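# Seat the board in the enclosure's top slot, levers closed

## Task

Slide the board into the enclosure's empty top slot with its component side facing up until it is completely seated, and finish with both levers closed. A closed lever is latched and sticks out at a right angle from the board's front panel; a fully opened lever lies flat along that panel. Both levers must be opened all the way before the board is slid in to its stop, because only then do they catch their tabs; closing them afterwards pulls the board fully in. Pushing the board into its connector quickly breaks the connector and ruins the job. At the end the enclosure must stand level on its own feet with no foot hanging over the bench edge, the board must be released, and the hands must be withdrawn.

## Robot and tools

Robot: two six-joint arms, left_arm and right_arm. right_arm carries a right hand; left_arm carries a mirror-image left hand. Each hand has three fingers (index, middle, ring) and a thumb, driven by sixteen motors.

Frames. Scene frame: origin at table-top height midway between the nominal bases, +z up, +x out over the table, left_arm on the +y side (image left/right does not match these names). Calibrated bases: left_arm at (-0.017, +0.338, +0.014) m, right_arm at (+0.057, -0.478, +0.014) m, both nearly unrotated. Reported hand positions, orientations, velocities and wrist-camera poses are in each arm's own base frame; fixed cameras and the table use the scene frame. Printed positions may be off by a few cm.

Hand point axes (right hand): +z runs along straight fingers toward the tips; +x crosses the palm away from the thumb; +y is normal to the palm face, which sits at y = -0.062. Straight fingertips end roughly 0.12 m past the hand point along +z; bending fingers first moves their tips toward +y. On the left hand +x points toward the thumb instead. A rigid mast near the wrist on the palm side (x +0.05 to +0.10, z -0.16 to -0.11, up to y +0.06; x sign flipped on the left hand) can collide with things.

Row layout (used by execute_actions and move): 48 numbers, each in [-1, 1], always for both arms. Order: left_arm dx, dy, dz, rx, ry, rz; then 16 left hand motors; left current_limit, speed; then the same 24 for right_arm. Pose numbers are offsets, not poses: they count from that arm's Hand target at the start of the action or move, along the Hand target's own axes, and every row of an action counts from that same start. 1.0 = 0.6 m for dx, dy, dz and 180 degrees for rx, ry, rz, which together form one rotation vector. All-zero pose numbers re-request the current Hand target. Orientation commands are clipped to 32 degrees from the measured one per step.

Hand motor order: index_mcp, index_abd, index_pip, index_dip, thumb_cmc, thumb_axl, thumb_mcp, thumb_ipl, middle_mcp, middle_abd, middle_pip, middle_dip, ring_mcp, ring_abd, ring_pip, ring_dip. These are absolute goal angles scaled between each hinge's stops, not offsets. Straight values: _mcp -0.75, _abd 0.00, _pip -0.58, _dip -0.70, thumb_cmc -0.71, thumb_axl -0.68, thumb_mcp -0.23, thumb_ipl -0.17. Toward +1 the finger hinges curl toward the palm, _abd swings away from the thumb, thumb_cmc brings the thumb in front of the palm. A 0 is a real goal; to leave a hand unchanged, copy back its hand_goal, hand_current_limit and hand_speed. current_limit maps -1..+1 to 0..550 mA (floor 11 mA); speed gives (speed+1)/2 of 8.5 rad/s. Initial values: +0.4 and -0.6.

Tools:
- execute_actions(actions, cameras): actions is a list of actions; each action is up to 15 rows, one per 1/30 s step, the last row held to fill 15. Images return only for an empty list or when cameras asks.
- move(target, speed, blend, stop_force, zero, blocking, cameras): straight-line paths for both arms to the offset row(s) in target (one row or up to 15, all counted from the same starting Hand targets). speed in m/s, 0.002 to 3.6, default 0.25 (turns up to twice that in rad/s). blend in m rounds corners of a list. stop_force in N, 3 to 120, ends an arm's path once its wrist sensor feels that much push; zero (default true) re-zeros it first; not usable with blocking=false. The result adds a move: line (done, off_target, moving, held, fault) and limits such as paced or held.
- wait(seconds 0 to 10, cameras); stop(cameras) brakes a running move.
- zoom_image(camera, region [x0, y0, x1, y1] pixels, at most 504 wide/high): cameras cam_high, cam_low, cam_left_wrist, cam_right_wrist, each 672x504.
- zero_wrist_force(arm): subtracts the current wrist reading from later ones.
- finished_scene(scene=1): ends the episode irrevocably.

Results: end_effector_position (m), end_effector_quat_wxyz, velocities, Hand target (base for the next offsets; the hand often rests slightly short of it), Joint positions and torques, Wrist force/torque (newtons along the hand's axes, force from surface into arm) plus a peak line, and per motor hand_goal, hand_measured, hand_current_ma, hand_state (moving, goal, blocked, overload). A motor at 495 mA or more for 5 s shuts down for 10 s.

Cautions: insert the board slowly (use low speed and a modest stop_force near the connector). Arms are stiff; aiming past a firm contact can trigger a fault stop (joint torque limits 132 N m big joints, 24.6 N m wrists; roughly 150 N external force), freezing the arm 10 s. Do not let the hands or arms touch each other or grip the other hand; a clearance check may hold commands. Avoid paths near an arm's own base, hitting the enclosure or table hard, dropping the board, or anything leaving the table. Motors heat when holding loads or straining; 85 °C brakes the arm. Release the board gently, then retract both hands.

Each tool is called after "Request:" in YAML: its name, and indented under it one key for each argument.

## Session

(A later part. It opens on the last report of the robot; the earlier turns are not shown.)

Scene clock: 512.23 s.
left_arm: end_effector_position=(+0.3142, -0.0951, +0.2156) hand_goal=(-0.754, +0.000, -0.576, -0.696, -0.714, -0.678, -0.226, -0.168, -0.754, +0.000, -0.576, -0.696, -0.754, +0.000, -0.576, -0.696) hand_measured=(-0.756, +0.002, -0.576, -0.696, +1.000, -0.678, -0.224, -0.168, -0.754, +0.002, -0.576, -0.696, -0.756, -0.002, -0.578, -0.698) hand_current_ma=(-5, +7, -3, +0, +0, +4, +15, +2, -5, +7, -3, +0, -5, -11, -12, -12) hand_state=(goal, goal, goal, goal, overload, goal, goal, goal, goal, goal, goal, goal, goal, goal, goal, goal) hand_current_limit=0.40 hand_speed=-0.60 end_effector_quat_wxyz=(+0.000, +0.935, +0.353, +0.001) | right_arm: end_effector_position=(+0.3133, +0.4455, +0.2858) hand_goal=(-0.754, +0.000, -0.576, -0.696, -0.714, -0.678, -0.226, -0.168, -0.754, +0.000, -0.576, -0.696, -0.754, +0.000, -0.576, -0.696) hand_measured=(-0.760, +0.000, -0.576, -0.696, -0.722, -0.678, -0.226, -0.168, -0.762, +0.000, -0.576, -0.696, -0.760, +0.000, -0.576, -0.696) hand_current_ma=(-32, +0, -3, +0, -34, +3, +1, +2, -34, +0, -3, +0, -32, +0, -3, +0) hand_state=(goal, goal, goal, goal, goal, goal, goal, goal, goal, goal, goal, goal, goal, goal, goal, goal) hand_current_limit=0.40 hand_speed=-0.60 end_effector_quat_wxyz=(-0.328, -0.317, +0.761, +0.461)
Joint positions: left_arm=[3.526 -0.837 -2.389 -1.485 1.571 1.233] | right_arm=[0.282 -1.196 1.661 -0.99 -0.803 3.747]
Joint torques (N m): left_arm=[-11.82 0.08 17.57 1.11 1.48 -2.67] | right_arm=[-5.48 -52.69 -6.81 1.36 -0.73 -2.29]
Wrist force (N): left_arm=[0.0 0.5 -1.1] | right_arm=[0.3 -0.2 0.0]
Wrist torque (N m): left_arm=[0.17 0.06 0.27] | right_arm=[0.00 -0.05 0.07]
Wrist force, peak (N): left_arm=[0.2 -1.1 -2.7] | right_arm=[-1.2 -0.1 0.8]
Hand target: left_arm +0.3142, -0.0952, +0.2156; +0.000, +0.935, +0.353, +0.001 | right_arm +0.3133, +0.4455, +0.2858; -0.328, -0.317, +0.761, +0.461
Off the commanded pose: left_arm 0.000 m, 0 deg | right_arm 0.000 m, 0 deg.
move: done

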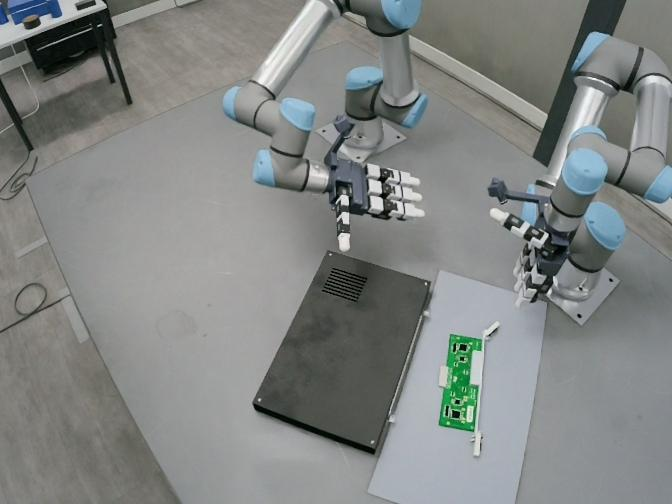

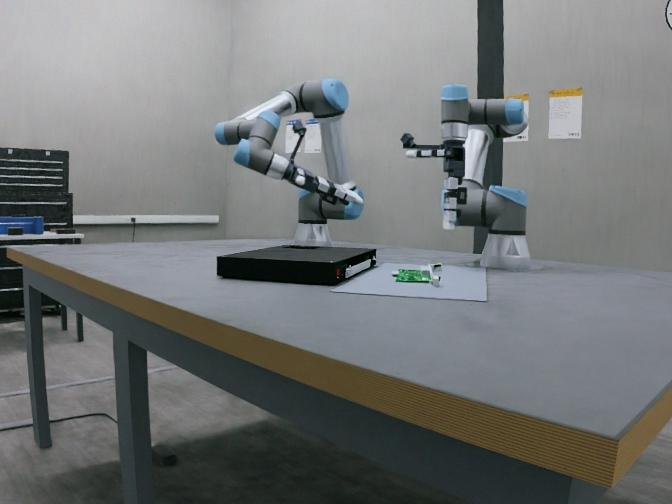

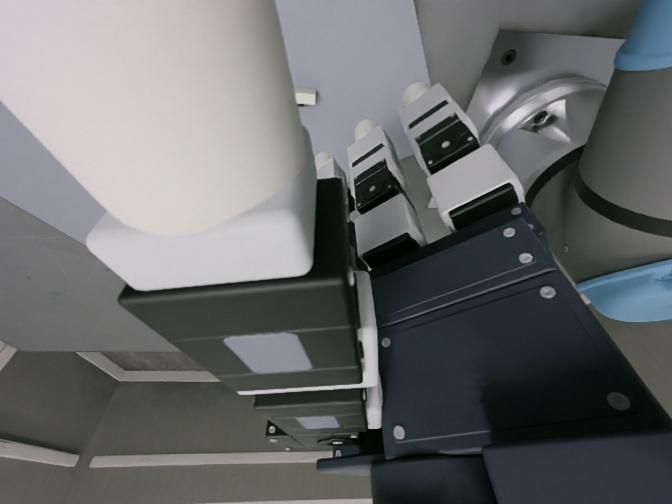

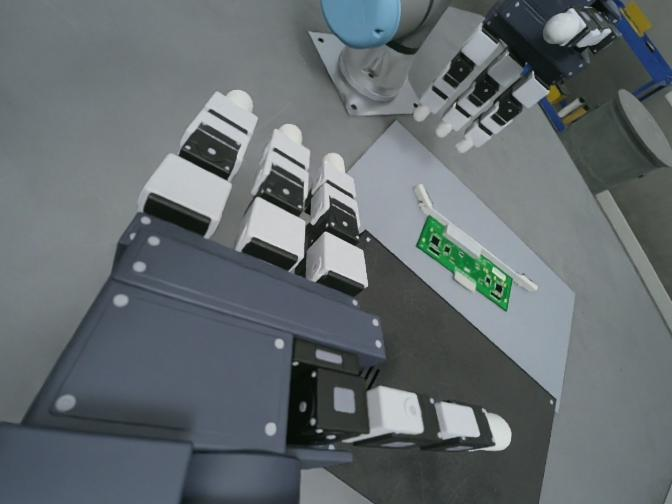

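Request:
move:
  target: [0,-0.01,0.1667,0,0,0,-0.754,0,-0.576,-0.696,-0.714,-0.678,-0.226,-0.168,-0.754,0,-0.576,-0.696,-0.754,0,-0.576,-0.696,0.4,-0.6,0,0,0,0,0,0,-0.754,0,-0.576,-0.696,-0.714,-0.678,-0.226,-0.168,-0.754,0,-0.576,-0.696,-0.754,0,-0.576,-0.696,0.4,-0.6]
  speed: 0.08

Request:
move:
  target: [-0.0248,0.08,0,0,0,0,-0.754,0,-0.576,-0.696,-0.714,-0.678,-0.226,-0.168,-0.754,0,-0.576,-0.696,-0.754,0,-0.576,-0.696,0.4,-0.6,0,0,0,0,0,0,-0.754,0,-0.576,-0.696,-0.714,-0.678,-0.226,-0.168,-0.754,0,-0.576,-0.696,-0.754,0,-0.576,-0.696,0.4,-0.6]
  speed: 0.02
  stop_force: 4
  cameras: ["all"]

Request:
zoom_image:
  camera: "cam_high"
  region: [400, 270, 570, 470]

Request:
zoom_image:
  camera: "cam_right_wrist"
  region: [380, 100, 580, 320]

Scene clock: 529.57 s.
left_arm: end_effector_position=(+0.3103, -0.0906, +0.1156) hand_goal=(-0.754, +0.000, -0.576, -0.696, -0.714, -0.678, -0.226, -0.168, -0.754, +0.000, -0.576, -0.696, -0.754, +0.000, -0.576, -0.696) hand_measured=(-0.756, +0.002, -0.576, -0.696, +1.000, -0.678, -0.224, -0.168, -0.754, +0.002, -0.576, -0.696, -0.756, -0.002, -0.578, -0.698) hand_current_ma=(-5, +7, -3, +0, +0, +4, +15, +2, -5, +7, -3, +0, -5, -11, -12, -12) hand_state=(goal, goal, goal, goal, overload, goal, goal, goal, goal, goal, goal, goal, goal, goal, goal, goal) hand_current_limit=0.40 hand_speed=-0.60 end_effector_quat_wxyz=(+0.000, +0.935, +0.353, +0.001) | right_arm: end_effector_position=(+0.3133, +0.4455, +0.2858) hand_goal=(-0.754, +0.000, -0.576, -0.696, -0.714, -0.678, -0.226, -0.168, -0.754, +0.000, -0.576, -0.696, -0.754, +0.000, -0.576, -0.696) hand_measured=(-0.760, +0.000, -0.576, -0.696, -0.722, -0.678, -0.226, -0.168, -0.762, +0.000, -0.576, -0.696, -0.760, +0.000, -0.576, -0.696) hand_current_ma=(-32, +0, -3, +0, -34, +3, +1, +2, -34, +0, -3, +0, -32, +0, -3, +0) hand_state=(goal, goal, goal, goal, goal, goal, goal, goal, goal, goal, goal, goal, goal, goal, goal, goal) hand_current_limit=0.40 hand_speed=-0.60 end_effector_quat_wxyz=(-0.328, -0.317, +0.761, +0.461)
Joint positions: left_arm=[3.554 -0.911 -2.632 -1.168 1.571 1.261] | right_arm=[0.282 -1.196 1.661 -0.99 -0.803 3.747]
Joint torques (N m): left_arm=[-12.43 -10.33 15.61 3.78 -1.06 -2.5] | right_arm=[-5.42 -53.05 -6.49 1.45 -0.83 -2.26]
Wrist force (N): left_arm=[-0.2 0.4 -1.9] | right_arm=[0.3 -0.2 -0.2]
Wrist torque (N m): left_arm=[0.19 0.03 0.17] | right_arm=[0.03 -0.05 0.07]
Wrist force, peak (N): left_arm=[-0.1 0.7 -2.0] | right_arm=[0.5 -0.5 0.0]
Hand target: left_arm +0.3103, -0.0907, +0.1156; +0.000, +0.935, +0.353, +0.001 | right_arm +0.3133, +0.4455, +0.2858; -0.328, -0.317, +0.761, +0.461
Off the commanded pose: left_arm 0.000 m, 0 deg | right_arm 0.000 m, 0 deg.
move: done

Scene clock: 533.07 s.
left_arm: end_effector_position=(+0.3309, -0.1365, +0.1156) hand_goal=(-0.754, +0.000, -0.576, -0.696, -0.714, -0.678, -0.226, -0.168, -0.754, +0.000, -0.576, -0.696, -0.754, +0.000, -0.576, -0.696) hand_measured=(-0.768, +0.014, -0.586, -0.702, +1.000, -0.678, -0.224, -0.168, -0.754, +0.002, -0.576, -0.696, -0.756, -0.002, -0.578, -0.698) hand_current_ma=(-70, +57, -44, -26, +0, +4, +15, +2, -5, +7, -3, +0, -5, -11, -12, -12) hand_state=(goal, goal, goal, goal, overload, goal, goal, goal, goal, goal, goal, goal, goal, goal, goal, goal) hand_current_limit=0.40 hand_speed=-0.60 end_effector_quat_wxyz=(+0.000, +0.935, +0.353, +0.001) | right_arm: end_effector_position=(+0.3133, +0.4455, +0.2858) hand_goal=(-0.754, +0.000, -0.576, -0.696, -0.714, -0.678, -0.226, -0.168, -0.754, +0.000, -0.576, -0.696, -0.754, +0.000, -0.576, -0.696) hand_measured=(-0.760, +0.000, -0.576, -0.696, -0.722, -0.678, -0.226, -0.168, -0.762, +0.000, -0.576, -0.696, -0.760, +0.000, -0.576, -0.696) hand_current_ma=(-32, +0, -3, +0, -34, +3, +1, +2, -34, +0, -3, +0, -32, +0, -3, +0) hand_state=(goal, goal, goal, goal, goal, goal, goal, goal, goal, goal, goal, goal, goal, goal, goal, goal) hand_current_limit=0.40 hand_speed=-0.60 end_effector_quat_wxyz=(-0.328, -0.317, +0.761, +0.461)
Joint positions: left_arm=[3.325 -1.064 -2.581 -1.067 1.571 1.032] | right_arm=[0.282 -1.196 1.661 -0.99 -0.803 3.747]
Joint torques (N m): left_arm=[-11.61 -6.65 31.02 3.9 1.45 -2.49] | right_arm=[-5.75 -52.65 -6.59 1.46 -0.97 -2.21]
Wrist force (N): left_arm=[-0.4 -0.3 -1.9] | right_arm=[0.2 -0.4 -0.2]
Wrist torque (N m): left_arm=[0.15 -0.05 0.22] | right_arm=[0.01 -0.04 0.06]
Wrist force, peak (N): left_arm=[-1.2 -1.5 -2.7] | right_arm=[0.3 -0.6 0.0]
Hand target: left_arm +0.3309, -0.1365, +0.1156; +0.000, +0.935, +0.353, +0.001 | right_arm +0.3133, +0.4455, +0.2858; -0.328, -0.317, +0.761, +0.461
Off the commanded pose: left_arm 0.000 m, 0 deg | right_arm 0.000 m, 0 deg.
move: done

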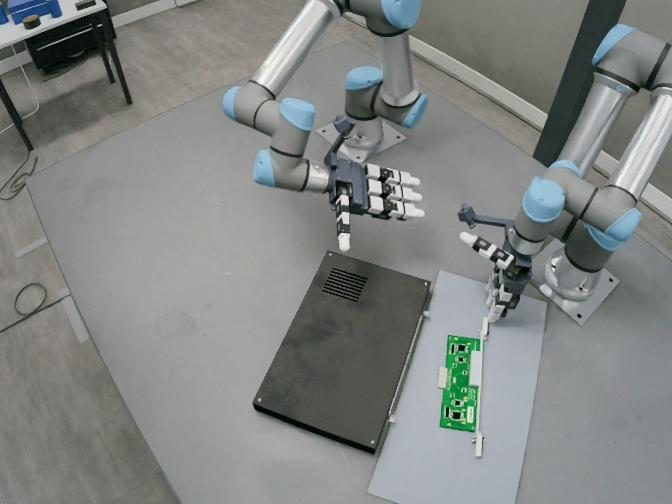

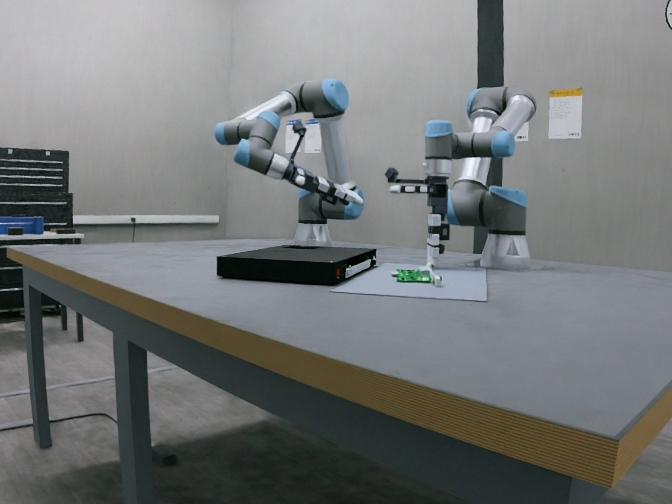

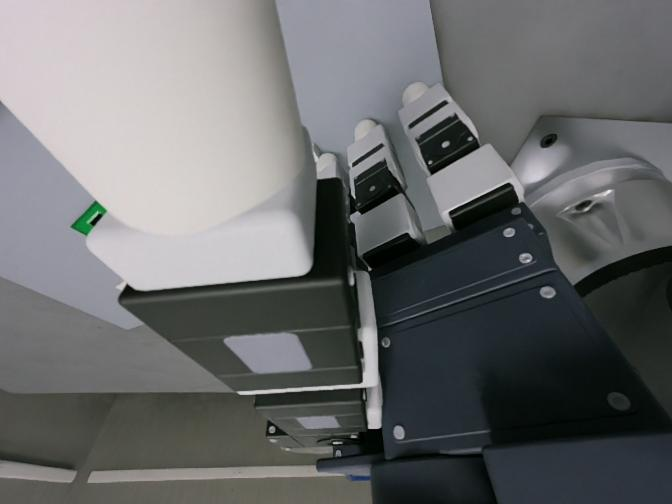

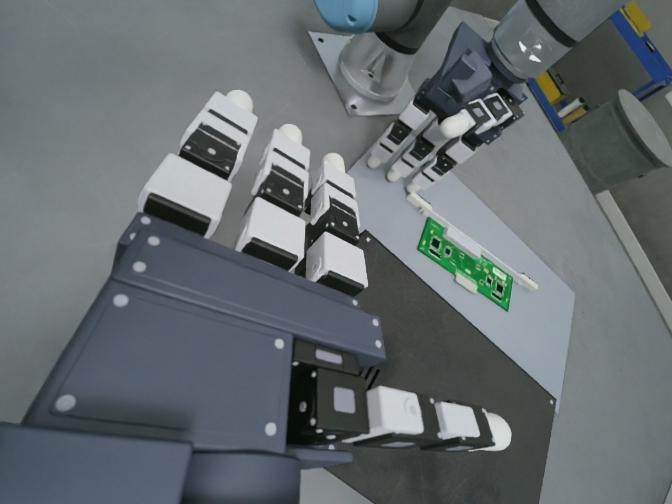

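Scaled by 2.520 from the camera's 672x504 image, which has a finer 960x720 frame.

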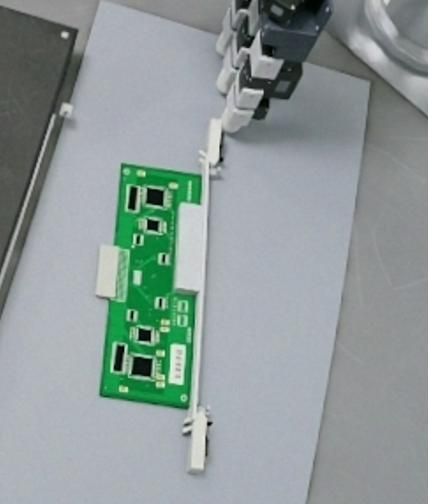

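Scaled by 2.291 from the camera's 672x504 image, which has a finer 960x720 frame.

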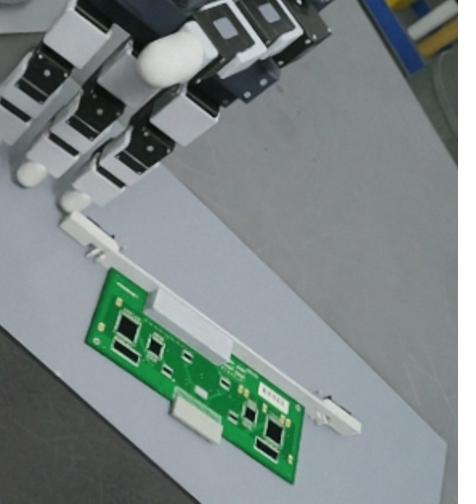

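Request:
move:
  target: [-0.003,0.015,0,0,0,0,-0.754,0,-0.576,-0.696,-0.714,-0.678,-0.226,-0.168,-0.754,0,-0.576,-0.696,-0.754,0,-0.576,-0.696,0.4,-0.6,0,0,0,0,0,0,-0.754,0,-0.576,-0.696,-0.714,-0.678,-0.226,-0.168,-0.754,0,-0.576,-0.696,-0.754,0,-0.576,-0.696,0.4,-0.6]
  speed: 0.02
  stop_force: 4
  cameras: ["cam_high","cam_right_wrist"]

Request:
zoom_image:
  camera: "cam_high"
  region: [420, 280, 540, 400]

Request:
zoom_image:
  camera: "cam_right_wrist"
  region: [390, 170, 550, 330]

Scene clock: 539.97 s.
left_arm: end_effector_position=(+0.3355, -0.1444, +0.1156) hand_goal=(-0.754, +0.000, -0.576, -0.696, -0.714, -0.678, -0.226, -0.168, -0.754, +0.000, -0.576, -0.696, -0.754, +0.000, -0.576, -0.696) hand_measured=(-0.768, +0.012, -0.586, -0.702, +1.000, -0.678, -0.224, -0.168, -0.754, +0.002, -0.576, -0.696, -0.756, -0.002, -0.578, -0.698) hand_current_ma=(-70, +51, -44, -26, +0, +4, +15, +2, -5, +7, -3, +0, -5, -11, -12, -12) hand_state=(goal, goal, goal, goal, overload, goal, goal, goal, goal, goal, goal, goal, goal, goal, goal, goal) hand_current_limit=0.40 hand_speed=-0.60 end_effector_quat_wxyz=(+0.000, +0.935, +0.353, +0.001) | right_arm: end_effector_position=(+0.3133, +0.4455, +0.2858) hand_goal=(-0.754, +0.000, -0.576, -0.696, -0.714, -0.678, -0.226, -0.168, -0.754, +0.000, -0.576, -0.696, -0.754, +0.000, -0.576, -0.696) hand_measured=(-0.760, +0.000, -0.576, -0.696, -0.722, -0.678, -0.226, -0.168, -0.762, +0.000, -0.576, -0.696, -0.760, +0.000, -0.576, -0.696) hand_current_ma=(-32, +0, -3, +0, -34, +3, +1, +2, -34, +0, -3, +0, -32, +0, -3, +0) hand_state=(goal, goal, goal, goal, goal, goal, goal, goal, goal, goal, goal, goal, goal, goal, goal, goal) hand_current_limit=0.40 hand_speed=-0.60 end_effector_quat_wxyz=(-0.328, -0.317, +0.761, +0.461)
Joint positions: left_arm=[3.29 -1.095 -2.568 -1.049 1.571 0.996] | right_arm=[0.282 -1.196 1.661 -0.99 -0.803 3.747]
Joint torques (N m): left_arm=[-11.16 -5.85 31.36 4.11 1.25 -2.38] | right_arm=[-5.28 -52.82 -6.33 1.51 -0.8 -2.17]
Wrist force (N): left_arm=[-0.6 -0.9 -2.0] | right_arm=[0.0 -0.3 0.1]
Wrist torque (N m): left_arm=[0.13 -0.05 0.24] | right_arm=[-0.01 -0.01 0.04]
Wrist force, peak (N): left_arm=[-0.3 -0.2 -2.3] | right_arm=[0.4 -0.5 0.0]
Hand target: left_arm +0.3355, -0.1444, +0.1156; +0.000, +0.935, +0.353, +0.001 | right_arm +0.3133, +0.4455, +0.2858; -0.328, -0.317, +0.761, +0.461
Off the commanded pose: left_arm 0.000 m, 0 deg | right_arm 0.000 m, 0 deg.
move: done
Images, in order (width x height): cam_high 672x504, cam_right_wrist 672x504.

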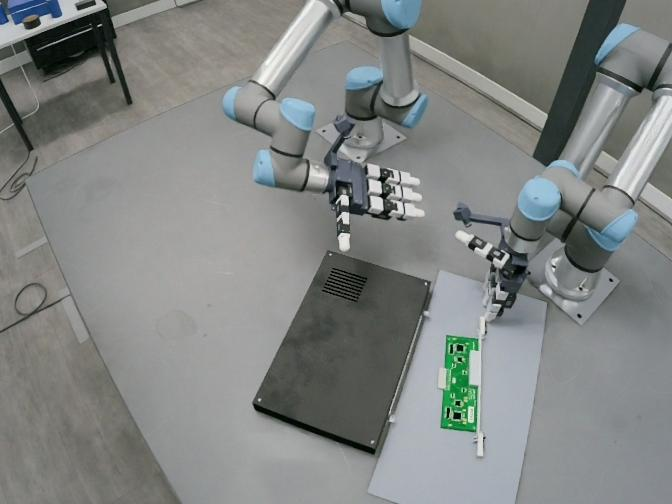

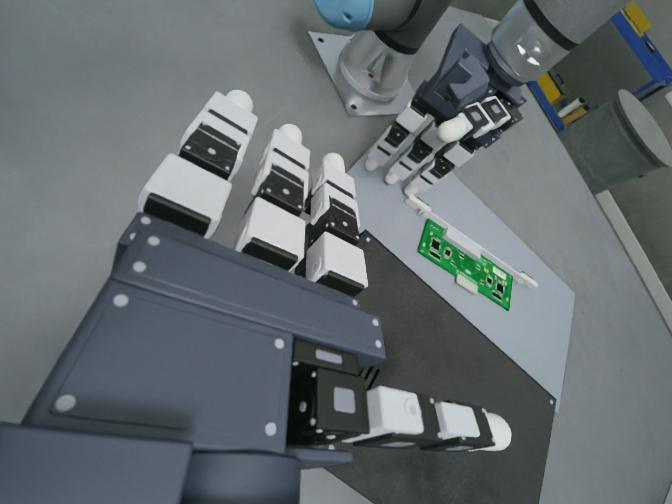

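Scaled by 4.200 from the camera's 672x504 image, which has a finer 960x720 frame.

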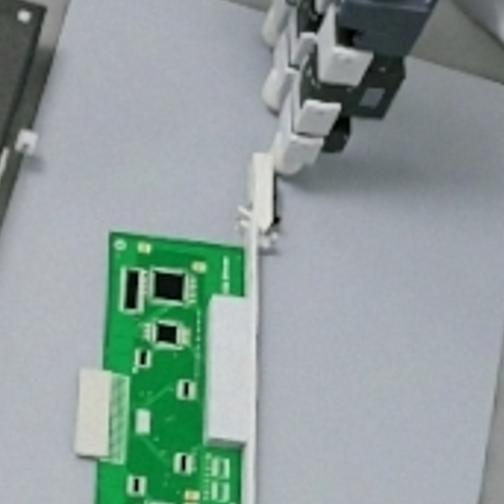

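Scaled by 3.150 from the camera's 672x504 image, which has a finer 960x720 frame.

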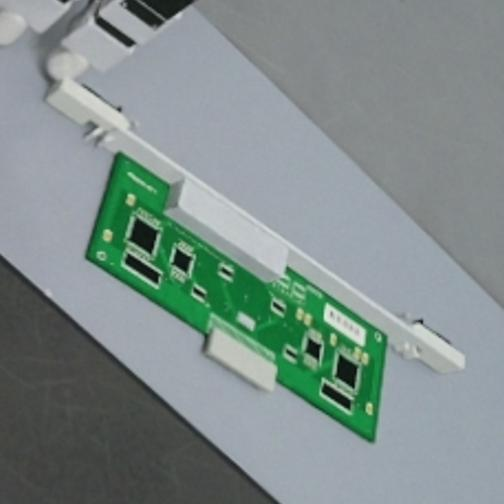

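Request:
zoom_image:
  camera: "cam_right_wrist"
  region: [430, 210, 500, 280]

Request:
zoom_image:
  camera: "cam_low"
  region: [370, 230, 470, 300]

Request:
move:
  target:
    - [0,-0.0667,0,0,0,0,-0.754,0,-0.576,-0.696,-0.714,-0.678,-0.226,-0.168,-0.754,0,-0.576,-0.696,-0.754,0,-0.576,-0.696,0.4,-0.6,0,0,0,0,0,0,-0.754,0,-0.576,-0.696,-0.714,-0.678,-0.226,-0.168,-0.754,0,-0.576,-0.696,-0.754,0,-0.576,-0.696,0.4,-0.6]
    - [0,-0.0667,-0.2,0,0,0,-0.754,0,-0.576,-0.696,-0.714,-0.678,-0.226,-0.168,-0.754,0,-0.576,-0.696,-0.754,0,-0.576,-0.696,0.4,-0.6,-0.16,0,0.2,0,0,0,-0.754,0,-0.576,-0.696,-0.714,-0.678,-0.226,-0.168,-0.754,0,-0.576,-0.696,-0.754,0,-0.576,-0.696,0.4,-0.6]
  speed: 0.15
  blend: [0.02,0]
  cameras: ["cam_high","cam_low","cam_right_wrist"]

Request:
zoom_image:
  camera: "cam_high"
  region: [420, 300, 540, 470]

Request:
zoom_image:
  camera: "cam_low"
  region: [200, 230, 460, 300]

Request:
zoom_image:
  camera: "cam_right_wrist"
  region: [350, 150, 600, 400]

Scaled by 7.200 from the camera's 672x504 image, which has a finer 960x720 frame.

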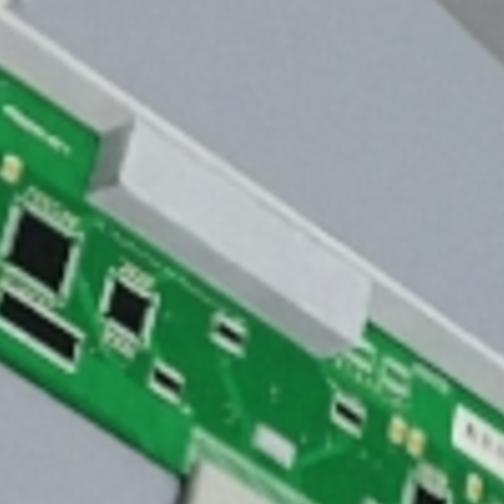

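This scene's latest camera images include none from cam_low. They are from: cam_high, cam_right_wrist. cam_low's image comes with the result of a call that names it in "cameras".

Scene clock: 556.07 s.
left_arm: end_effector_position=(+0.3089, -0.1145, +0.2355) hand_goal=(-0.754, +0.000, -0.576, -0.696, -0.714, -0.678, -0.226, -0.168, -0.754, +0.000, -0.576, -0.696, -0.754, +0.000, -0.576, -0.696) hand_measured=(-0.756, +0.004, -0.578, -0.698, +1.000, -0.678, -0.224, -0.168, -0.754, +0.002, -0.576, -0.696, -0.754, -0.002, -0.578, -0.698) hand_current_ma=(-6, +13, -10, -14, +0, +4, +16, +2, -3, +7, -3, +0, -3, -11, -11, -12) hand_state=(goal, goal, goal, goal, overload, goal, goal, goal, goal, goal, goal, goal, goal, goal, goal, goal) hand_current_limit=0.40 hand_speed=-0.60 end_effector_quat_wxyz=(+0.000, +0.935, +0.353, +0.001) | right_arm: end_effector_position=(+0.2745, +0.5801, +0.2227) hand_goal=(-0.754, +0.000, -0.576, -0.696, -0.714, -0.678, -0.226, -0.168, -0.754, +0.000, -0.576, -0.696, -0.754, +0.000, -0.576, -0.696) hand_measured=(-0.760, +0.000, -0.576, -0.696, -0.722, -0.678, -0.226, -0.168, -0.762, +0.000, -0.576, -0.696, -0.760, +0.000, -0.576, -0.696) hand_current_ma=(-32, +0, -3, +0, -34, +3, +1, +2, -34, +0, -3, +0, -32, +0, -3, +0) hand_state=(goal, goal, goal, goal, goal, goal, goal, goal, goal, goal, goal, goal, goal, goal, goal, goal) hand_current_limit=0.40 hand_speed=-0.60 end_effector_quat_wxyz=(-0.328, -0.317, +0.761, +0.461)
Joint positions: left_arm=[3.446 -0.83 -2.34 -1.541 1.571 1.153] | right_arm=[0.522 -1.037 1.628 -1.277 -0.605 3.958]
Joint torques (N m): left_arm=[11.58 0.47 34.42 0.81 -1.57 2.12] | right_arm=[7.05 -31.12 -34.67 -2.69 3 2.3]
Wrist force (N): left_arm=[-0.3 0.1 -1.5] | right_arm=[-0.1 0.0 0.1]
Wrist torque (N m): left_arm=[0.14 0.07 0.17] | right_arm=[0.06 0.03 -0.09]
Wrist force, peak (N): left_arm=[-0.4 -1.0 -2.2] | right_arm=[-0.4 0.0 0.8]
Hand target: left_arm +0.3089, -0.1144, +0.2356; +0.000, +0.935, +0.353, +0.001 | right_arm +0.2745, +0.5802, +0.2227; -0.328, -0.317, +0.761, +0.461
Off the commanded pose: left_arm 0.000 m, 0 deg | right_arm 0.000 m, 0 deg.
move: done
Images, in order (width x height): cam_high 672x504, cam_low 672x504, cam_right_wrist 672x504.

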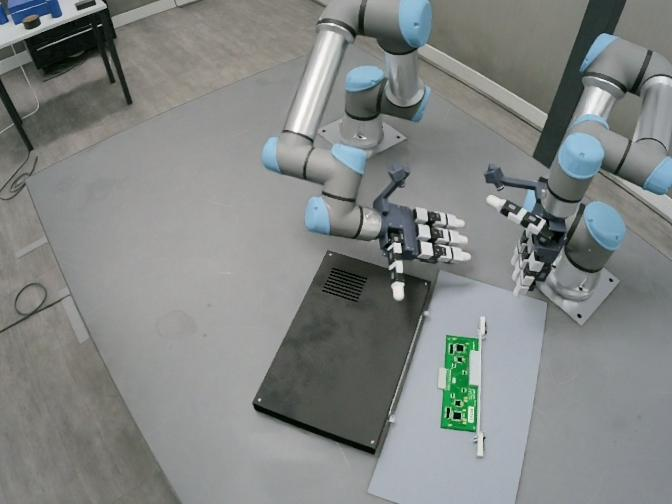

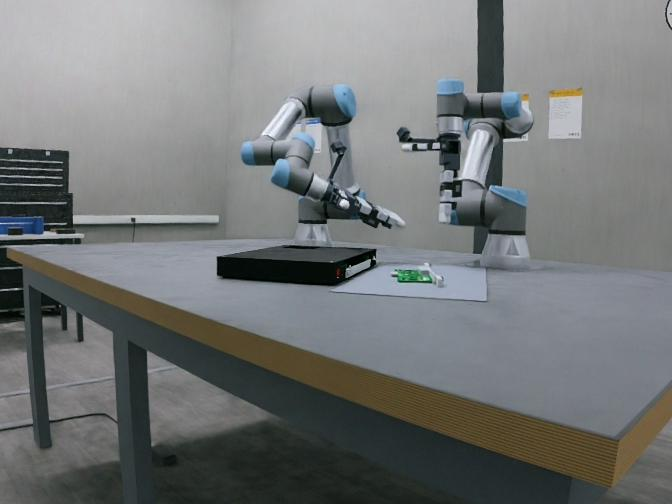

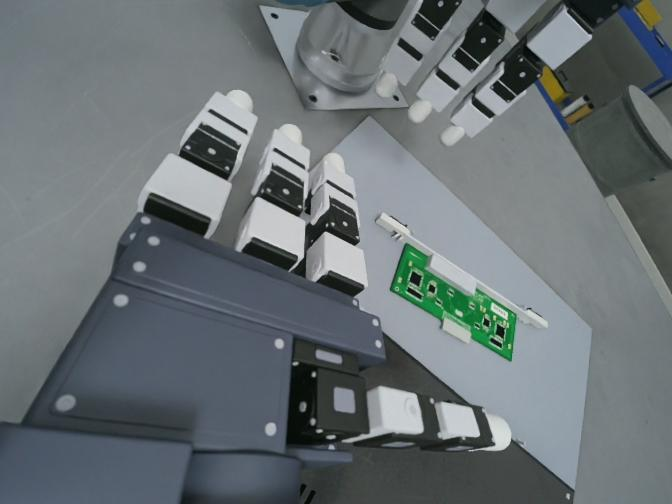

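Scaled by 2.965 from the camera's 672x504 image, which has a finer 960x720 frame.

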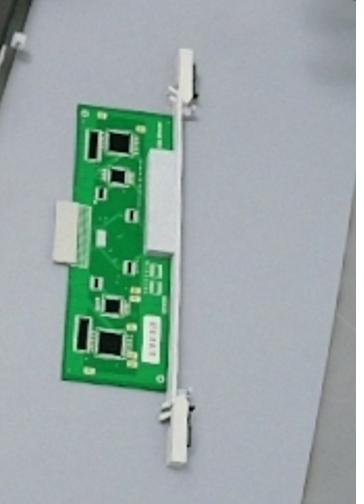

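Scaled by 1.938 from the camera's 672x504 image, which has a finer 960x720 frame.

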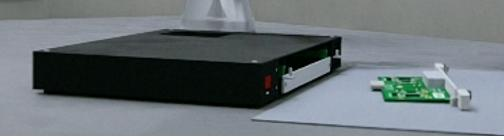

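Scaled by 2.016 from the camera's 672x504 image, which has a finer 960x720 frame.

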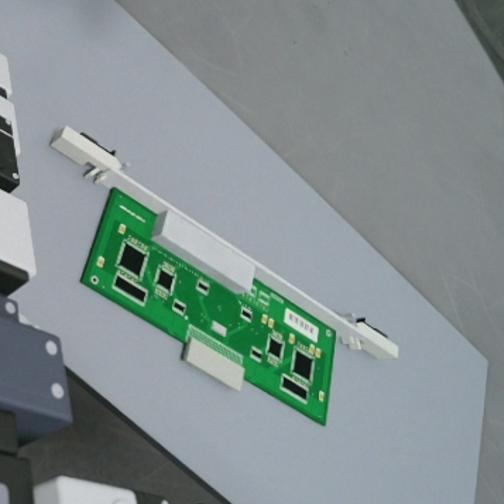

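Request:
move:
  target: [0.3552,0.074,0.0592,0.0556,0,0,-1,0,-0.139,-0.551,-0.714,-0.678,-0.226,-0.168,0.041,0,-1,-1,-1,0,-0.139,-0.551,0.4,-0.6,0,0,0,0,0,0,-0.754,0,-0.576,-0.696,-0.714,-0.678,-0.226,-0.168,-0.754,0,-0.576,-0.696,-0.754,0,-0.576,-0.696,0.4,-0.6]
  speed: 0.15
  cameras: ["all"]

Request:
zoom_image:
  camera: "cam_right_wrist"
  region: [350, 50, 670, 350]

Scene clock: 729.33 s.
left_arm: end_effector_position=(+0.4981, -0.0069, +0.2003) hand_goal=(-1.000, +0.000, -0.140, -0.552, -0.714, -0.678, -0.226, -0.168, +0.040, +0.000, -1.000, -1.000, -1.000, +0.000, -0.140, -0.552) hand_measured=(-0.992, +0.002, -0.142, -0.556, +1.000, -0.678, -0.224, -0.168, +0.028, +0.002, -0.998, -0.998, -0.992, -0.002, -0.142, -0.554) hand_current_ma=(+44, +12, -11, -15, +0, +4, +16, +2, -64, +7, +11, +12, +41, -11, -13, -12) hand_state=(goal, goal, goal, goal, overload, goal, goal, goal, goal, goal, goal, goal, goal, goal, goal, goal) hand_current_limit=0.40 hand_speed=-0.60 end_effector_quat_wxyz=(-0.081, +0.932, +0.352, -0.030) | right_arm: end_effector_position=(+0.2745, +0.5802, +0.2227) hand_goal=(-0.754, +0.000, -0.576, -0.696, -0.714, -0.678, -0.226, -0.168, -0.754, +0.000, -0.576, -0.696, -0.754, +0.000, -0.576, -0.696) hand_measured=(-0.760, +0.000, -0.576, -0.696, -0.722, -0.678, -0.226, -0.168, -0.762, +0.000, -0.576, -0.696, -0.760, +0.000, -0.576, -0.696) hand_current_ma=(-32, +0, -3, +0, -34, +3, +1, +2, -34, +0, -3, +0, -32, +0, -3, +0) hand_state=(goal, goal, goal, goal, goal, goal, goal, goal, goal, goal, goal, goal, goal, goal, goal, goal) hand_current_limit=0.40 hand_speed=-0.60 end_effector_quat_wxyz=(-0.328, -0.317, +0.761, +0.461)
Joint positions: left_arm=[3.465 -1.489 -2.013 -1.278 1.731 1.167] | right_arm=[0.522 -1.037 1.628 -1.278 -0.605 3.958]
Joint torques (N m): left_arm=[-10.91 10.27 30.19 1.15 1.81 -2.5] | right_arm=[7.87 -31.13 -34.25 -2.55 3.11 2.21]
Wrist force (N): left_arm=[-0.7 -0.4 -1.6] | right_arm=[-0.2 0.0 0.3]
Wrist torque (N m): left_arm=[0.10 0.03 0.17] | right_arm=[0.04 0.04 -0.10]
Wrist force, peak (N): left_arm=[-0.4 -0.1 -2.0] | right_arm=[-0.1 -0.3 0.3]
Hand target: left_arm +0.4982, -0.0068, +0.2003; -0.081, +0.932, +0.352, -0.030 | right_arm +0.2745, +0.5802, +0.2227; -0.328, -0.317, +0.761, +0.461
Off the commanded pose: left_arm 0.000 m, 0 deg | right_arm 0.000 m, 0 deg.
move: done

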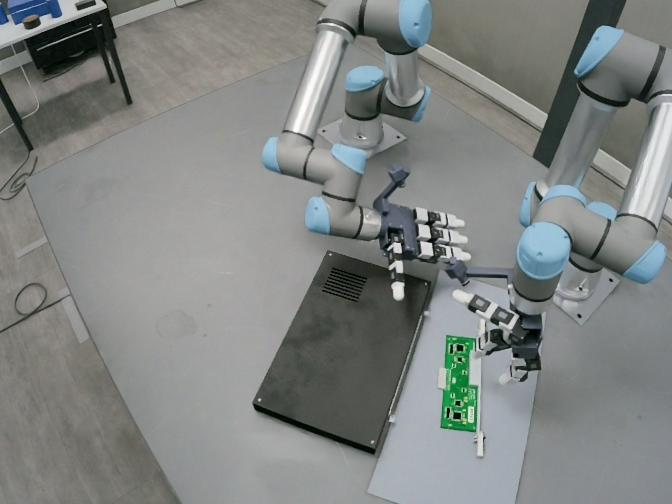

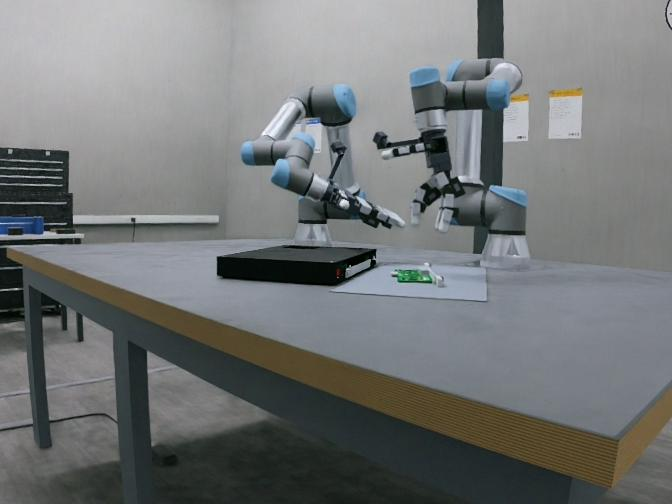

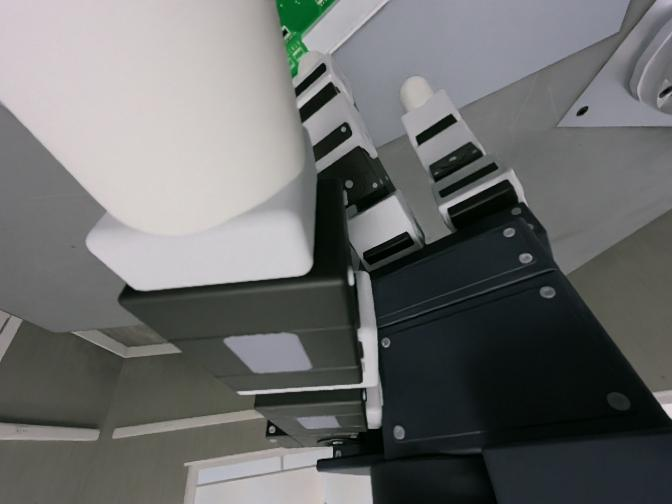

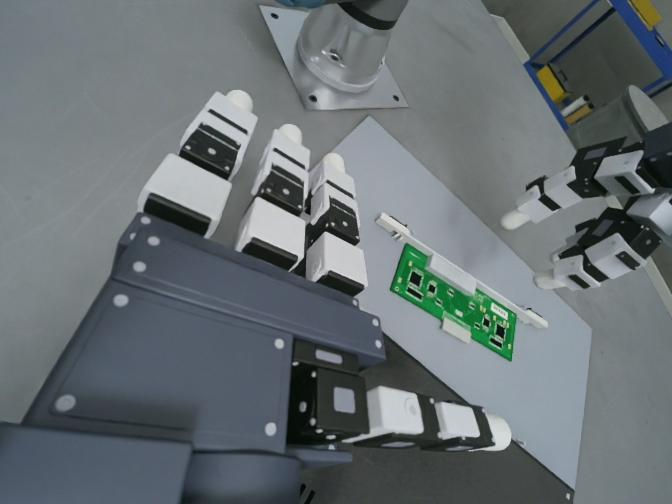

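Scaled by 1.575 from the camera's 672x504 image, which has a finer 960x720 frame.

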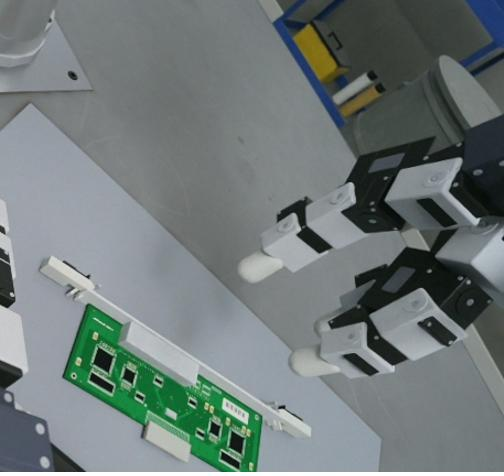

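Request:
move:
  target: [0,0.0281,0.1592,0,0,0,-1,0,-0.139,-0.551,-0.714,-0.678,-0.226,-0.168,0.041,0,-1,-1,-1,0,-0.139,-0.551,0.4,-0.6,0,0,0,0,0,0,-0.754,0,-0.576,-0.696,-0.714,-0.678,-0.226,-0.168,-0.754,0,-0.576,-0.696,-0.754,0,-0.576,-0.696,0.4,-0.6]
  speed: 0.08
  cameras: ["all"]

Request:
zoom_image:
  camera: "cam_right_wrist"
  region: [370, 160, 590, 380]

Request:
zoom_image:
  camera: "cam_left_wrist"
  region: [260, 0, 560, 200]

Request:
zoom_image:
  camera: "cam_low"
  region: [340, 200, 500, 320]

Request:
zoom_image:
  camera: "cam_high"
  region: [420, 300, 540, 470]

Scene clock: 736.90 s.
left_arm: end_effector_position=(+0.4983, -0.0068, +0.1033) hand_goal=(-1.000, +0.000, -0.140, -0.552, -0.714, -0.678, -0.226, -0.168, +0.040, +0.000, -1.000, -1.000, -1.000, +0.000, -0.140, -0.552) hand_measured=(-0.992, +0.002, -0.142, -0.556, +1.000, -0.678, -0.224, -0.168, +0.028, +0.002, -0.998, -0.998, -0.992, -0.002, -0.142, -0.554) hand_current_ma=(+44, +12, -11, -15, +0, +4, +16, +2, -62, +7, +11, +12, +41, -11, -13, -12) hand_state=(goal, goal, goal, goal, overload, goal, goal, goal, goal, goal, goal, goal, goal, goal, goal, goal) hand_current_limit=0.40 hand_speed=-0.60 end_effector_quat_wxyz=(-0.082, +0.932, +0.352, -0.030) | right_arm: end_effector_position=(+0.2745, +0.5802, +0.2227) hand_goal=(-0.754, +0.000, -0.576, -0.696, -0.714, -0.678, -0.226, -0.168, -0.754, +0.000, -0.576, -0.696, -0.754, +0.000, -0.576, -0.696) hand_measured=(-0.760, +0.000, -0.576, -0.696, -0.722, -0.678, -0.226, -0.168, -0.762, +0.000, -0.576, -0.696, -0.760, +0.000, -0.576, -0.696) hand_current_ma=(-32, +0, -3, +0, -34, +3, +1, +2, -34, +0, -3, +0, -32, +0, -3, +0) hand_state=(goal, goal, goal, goal, goal, goal, goal, goal, goal, goal, goal, goal, goal, goal, goal, goal) hand_current_limit=0.40 hand_speed=-0.60 end_effector_quat_wxyz=(-0.328, -0.317, +0.761, +0.461)
Joint positions: left_arm=[3.465 -1.617 -2.171 -0.992 1.731 1.166] | right_arm=[0.522 -1.037 1.628 -1.278 -0.605 3.958]
Joint torques (N m): left_arm=[-2.09 16.31 13.3 3.44 -1.12 -1.2] | right_arm=[7.61 -33.97 -30.04 -2.48 3.08 2.22]
Wrist force (N): left_arm=[-0.6 -0.3 -1.2] | right_arm=[-0.2 -0.1 -0.1]
Wrist torque (N m): left_arm=[0.15 0.05 0.20] | right_arm=[0.05 0.04 -0.11]
Wrist force, peak (N): left_arm=[-0.3 -0.3 -2.1] | right_arm=[0.4 0.0 0.4]
Hand target: left_arm +0.4983, -0.0068, +0.1033; -0.081, +0.932, +0.352, -0.030 | right_arm +0.2745, +0.5802, +0.2227; -0.328, -0.317, +0.761, +0.461
Off the commanded pose: left_arm 0.000 m, 0 deg | right_arm 0.000 m, 0 deg.
move: done

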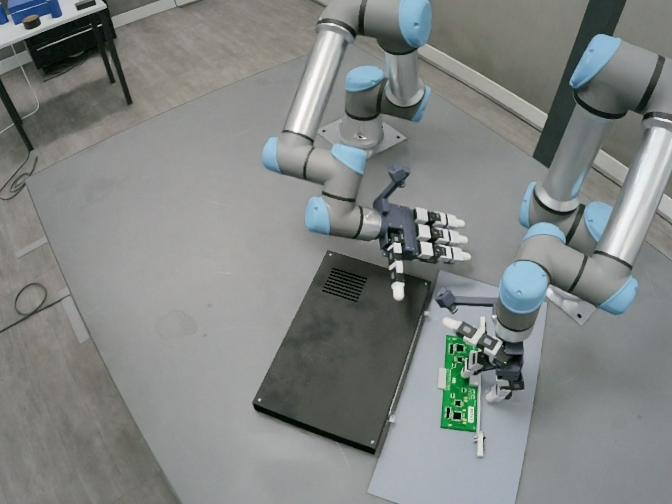

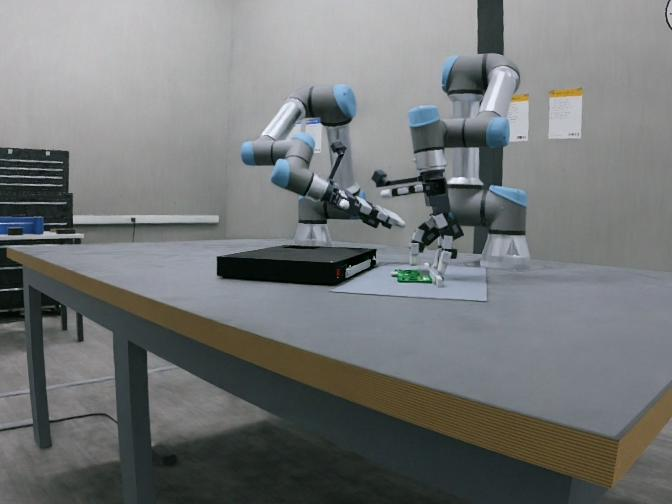

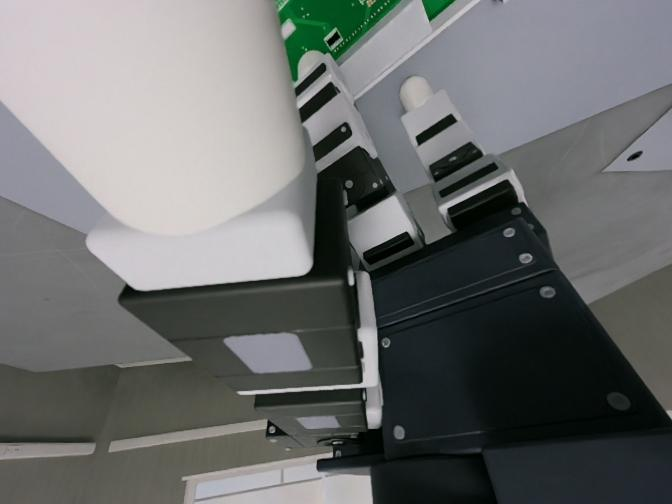

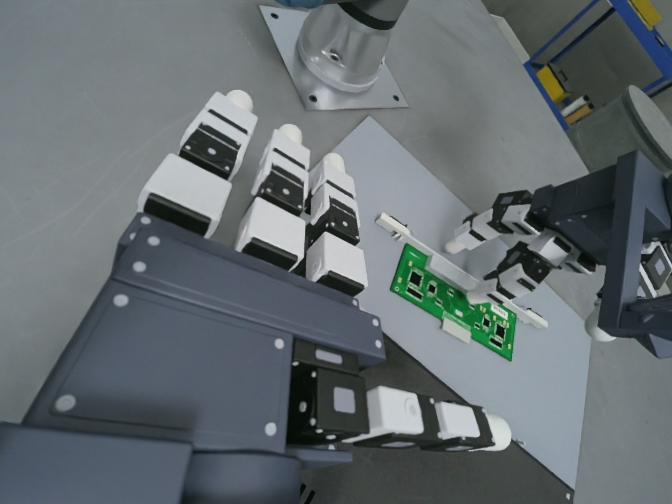

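Scaled by 2.291 from the camera's 672x504 image, which has a finer 960x720 frame.

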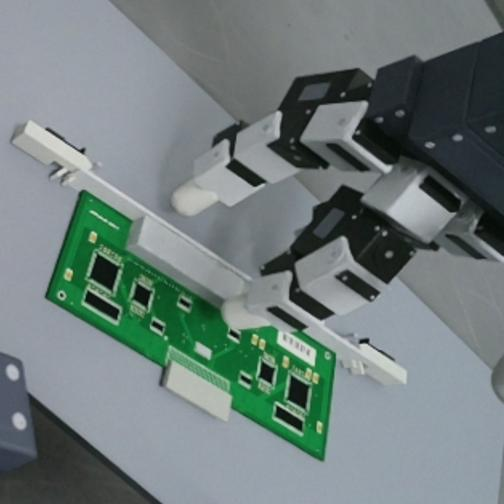

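Scaled by 1.680 from the camera's 672x504 image, which has a finer 960x720 frame.

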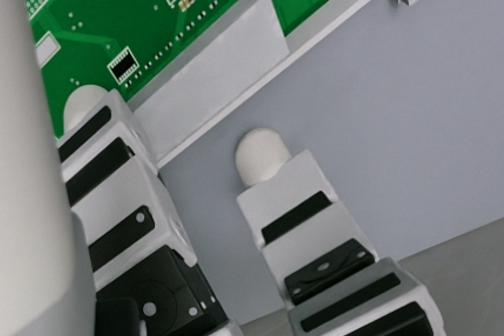

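Scaled by 3.150 from the camera's 672x504 image, which has a finer 960x720 frame.

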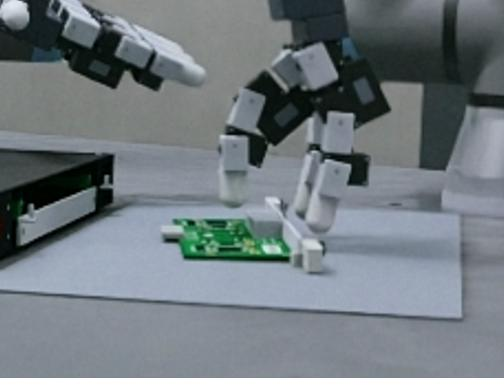

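Scaled by 2.965 from the camera's 672x504 image, which has a finer 960x720 frame.

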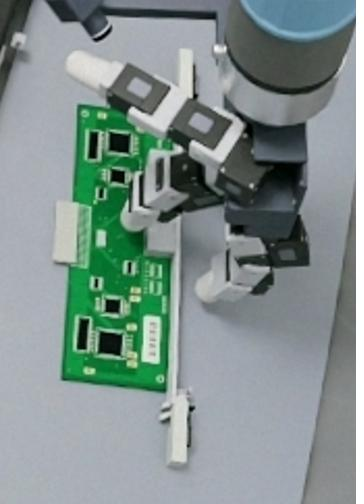

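Request:
move:
  target: [0,0.0046,0.0262,0,0,0,-1,0,-0.139,-0.551,-0.714,-0.678,-0.226,-0.168,0.041,0,-1,-1,-1,0,-0.139,-0.551,0.4,-0.6,0,0,0,0,0,0,-0.754,0,-0.576,-0.696,-0.714,-0.678,-0.226,-0.168,-0.754,0,-0.576,-0.696,-0.754,0,-0.576,-0.696,0.4,-0.6]
  speed: 0.01
  stop_force: 3

Scene clock: 769.97 s.
left_arm: end_effector_position=(+0.4983, -0.0068, +0.0905) hand_goal=(-1.000, +0.000, -0.140, -0.552, -0.714, -0.678, -0.226, -0.168, +0.040, +0.000, -1.000, -1.000, -1.000, +0.000, -0.140, -0.552) hand_measured=(-0.996, +0.002, -0.138, -0.550, +1.000, -0.678, -0.224, -0.168, +0.028, +0.002, -0.998, -0.998, -0.996, -0.002, -0.138, -0.550) hand_current_ma=(+21, +11, +10, +6, +0, +4, +16, +2, -62, +7, +11, +12, +16, -9, +12, +6) hand_state=(goal, goal, goal, goal, overload, goal, goal, goal, goal, goal, goal, goal, goal, goal, goal, goal) hand_current_limit=0.40 hand_speed=-0.60 end_effector_quat_wxyz=(-0.081, +0.932, +0.352, -0.030) | right_arm: end_effector_position=(+0.2745, +0.5802, +0.2227) hand_goal=(-0.754, +0.000, -0.576, -0.696, -0.714, -0.678, -0.226, -0.168, -0.754, +0.000, -0.576, -0.696, -0.754, +0.000, -0.576, -0.696) hand_measured=(-0.760, +0.000, -0.576, -0.696, -0.722, -0.678, -0.226, -0.168, -0.762, +0.000, -0.576, -0.696, -0.760, +0.000, -0.576, -0.696) hand_current_ma=(-32, +0, -3, +0, -34, +3, +1, +2, -34, +0, -3, +0, -32, +0, -3, +0) hand_state=(goal, goal, goal, goal, goal, goal, goal, goal, goal, goal, goal, goal, goal, goal, goal, goal) hand_current_limit=0.40 hand_speed=-0.60 end_effector_quat_wxyz=(-0.328, -0.317, +0.761, +0.461)
Joint positions: left_arm=[3.465 -1.64 -2.188 -0.952 1.731 1.166] | right_arm=[0.522 -1.037 1.628 -1.278 -0.605 3.958]
Joint torques (N m): left_arm=[-6.74 27.16 28.06 0.52 -0.42 1.44] | right_arm=[7.02 -36.19 -25.92 -2.6 3.1 2.15]
Wrist force (N): left_arm=[-0.8 -0.7 -3.6] | right_arm=[0.1 0.0 0.0]
Wrist torque (N m): left_arm=[0.31 0.00 0.21] | right_arm=[0.05 0.01 -0.09]
Wrist force, peak (N): left_arm=[-0.7 -0.9 -5.9] | right_arm=[-0.2 -0.4 0.3]
Hand target: left_arm +0.4983, -0.0068, +0.0905; -0.081, +0.932, +0.352, -0.030 (not the last commanded pose) | right_arm +0.2745, +0.5802, +0.2227; -0.328, -0.317, +0.761, +0.461
Off the commanded pose: left_arm 0.003 m, 0 deg | right_arm 0.000 m, 0 deg.
move: contact (left_arm)


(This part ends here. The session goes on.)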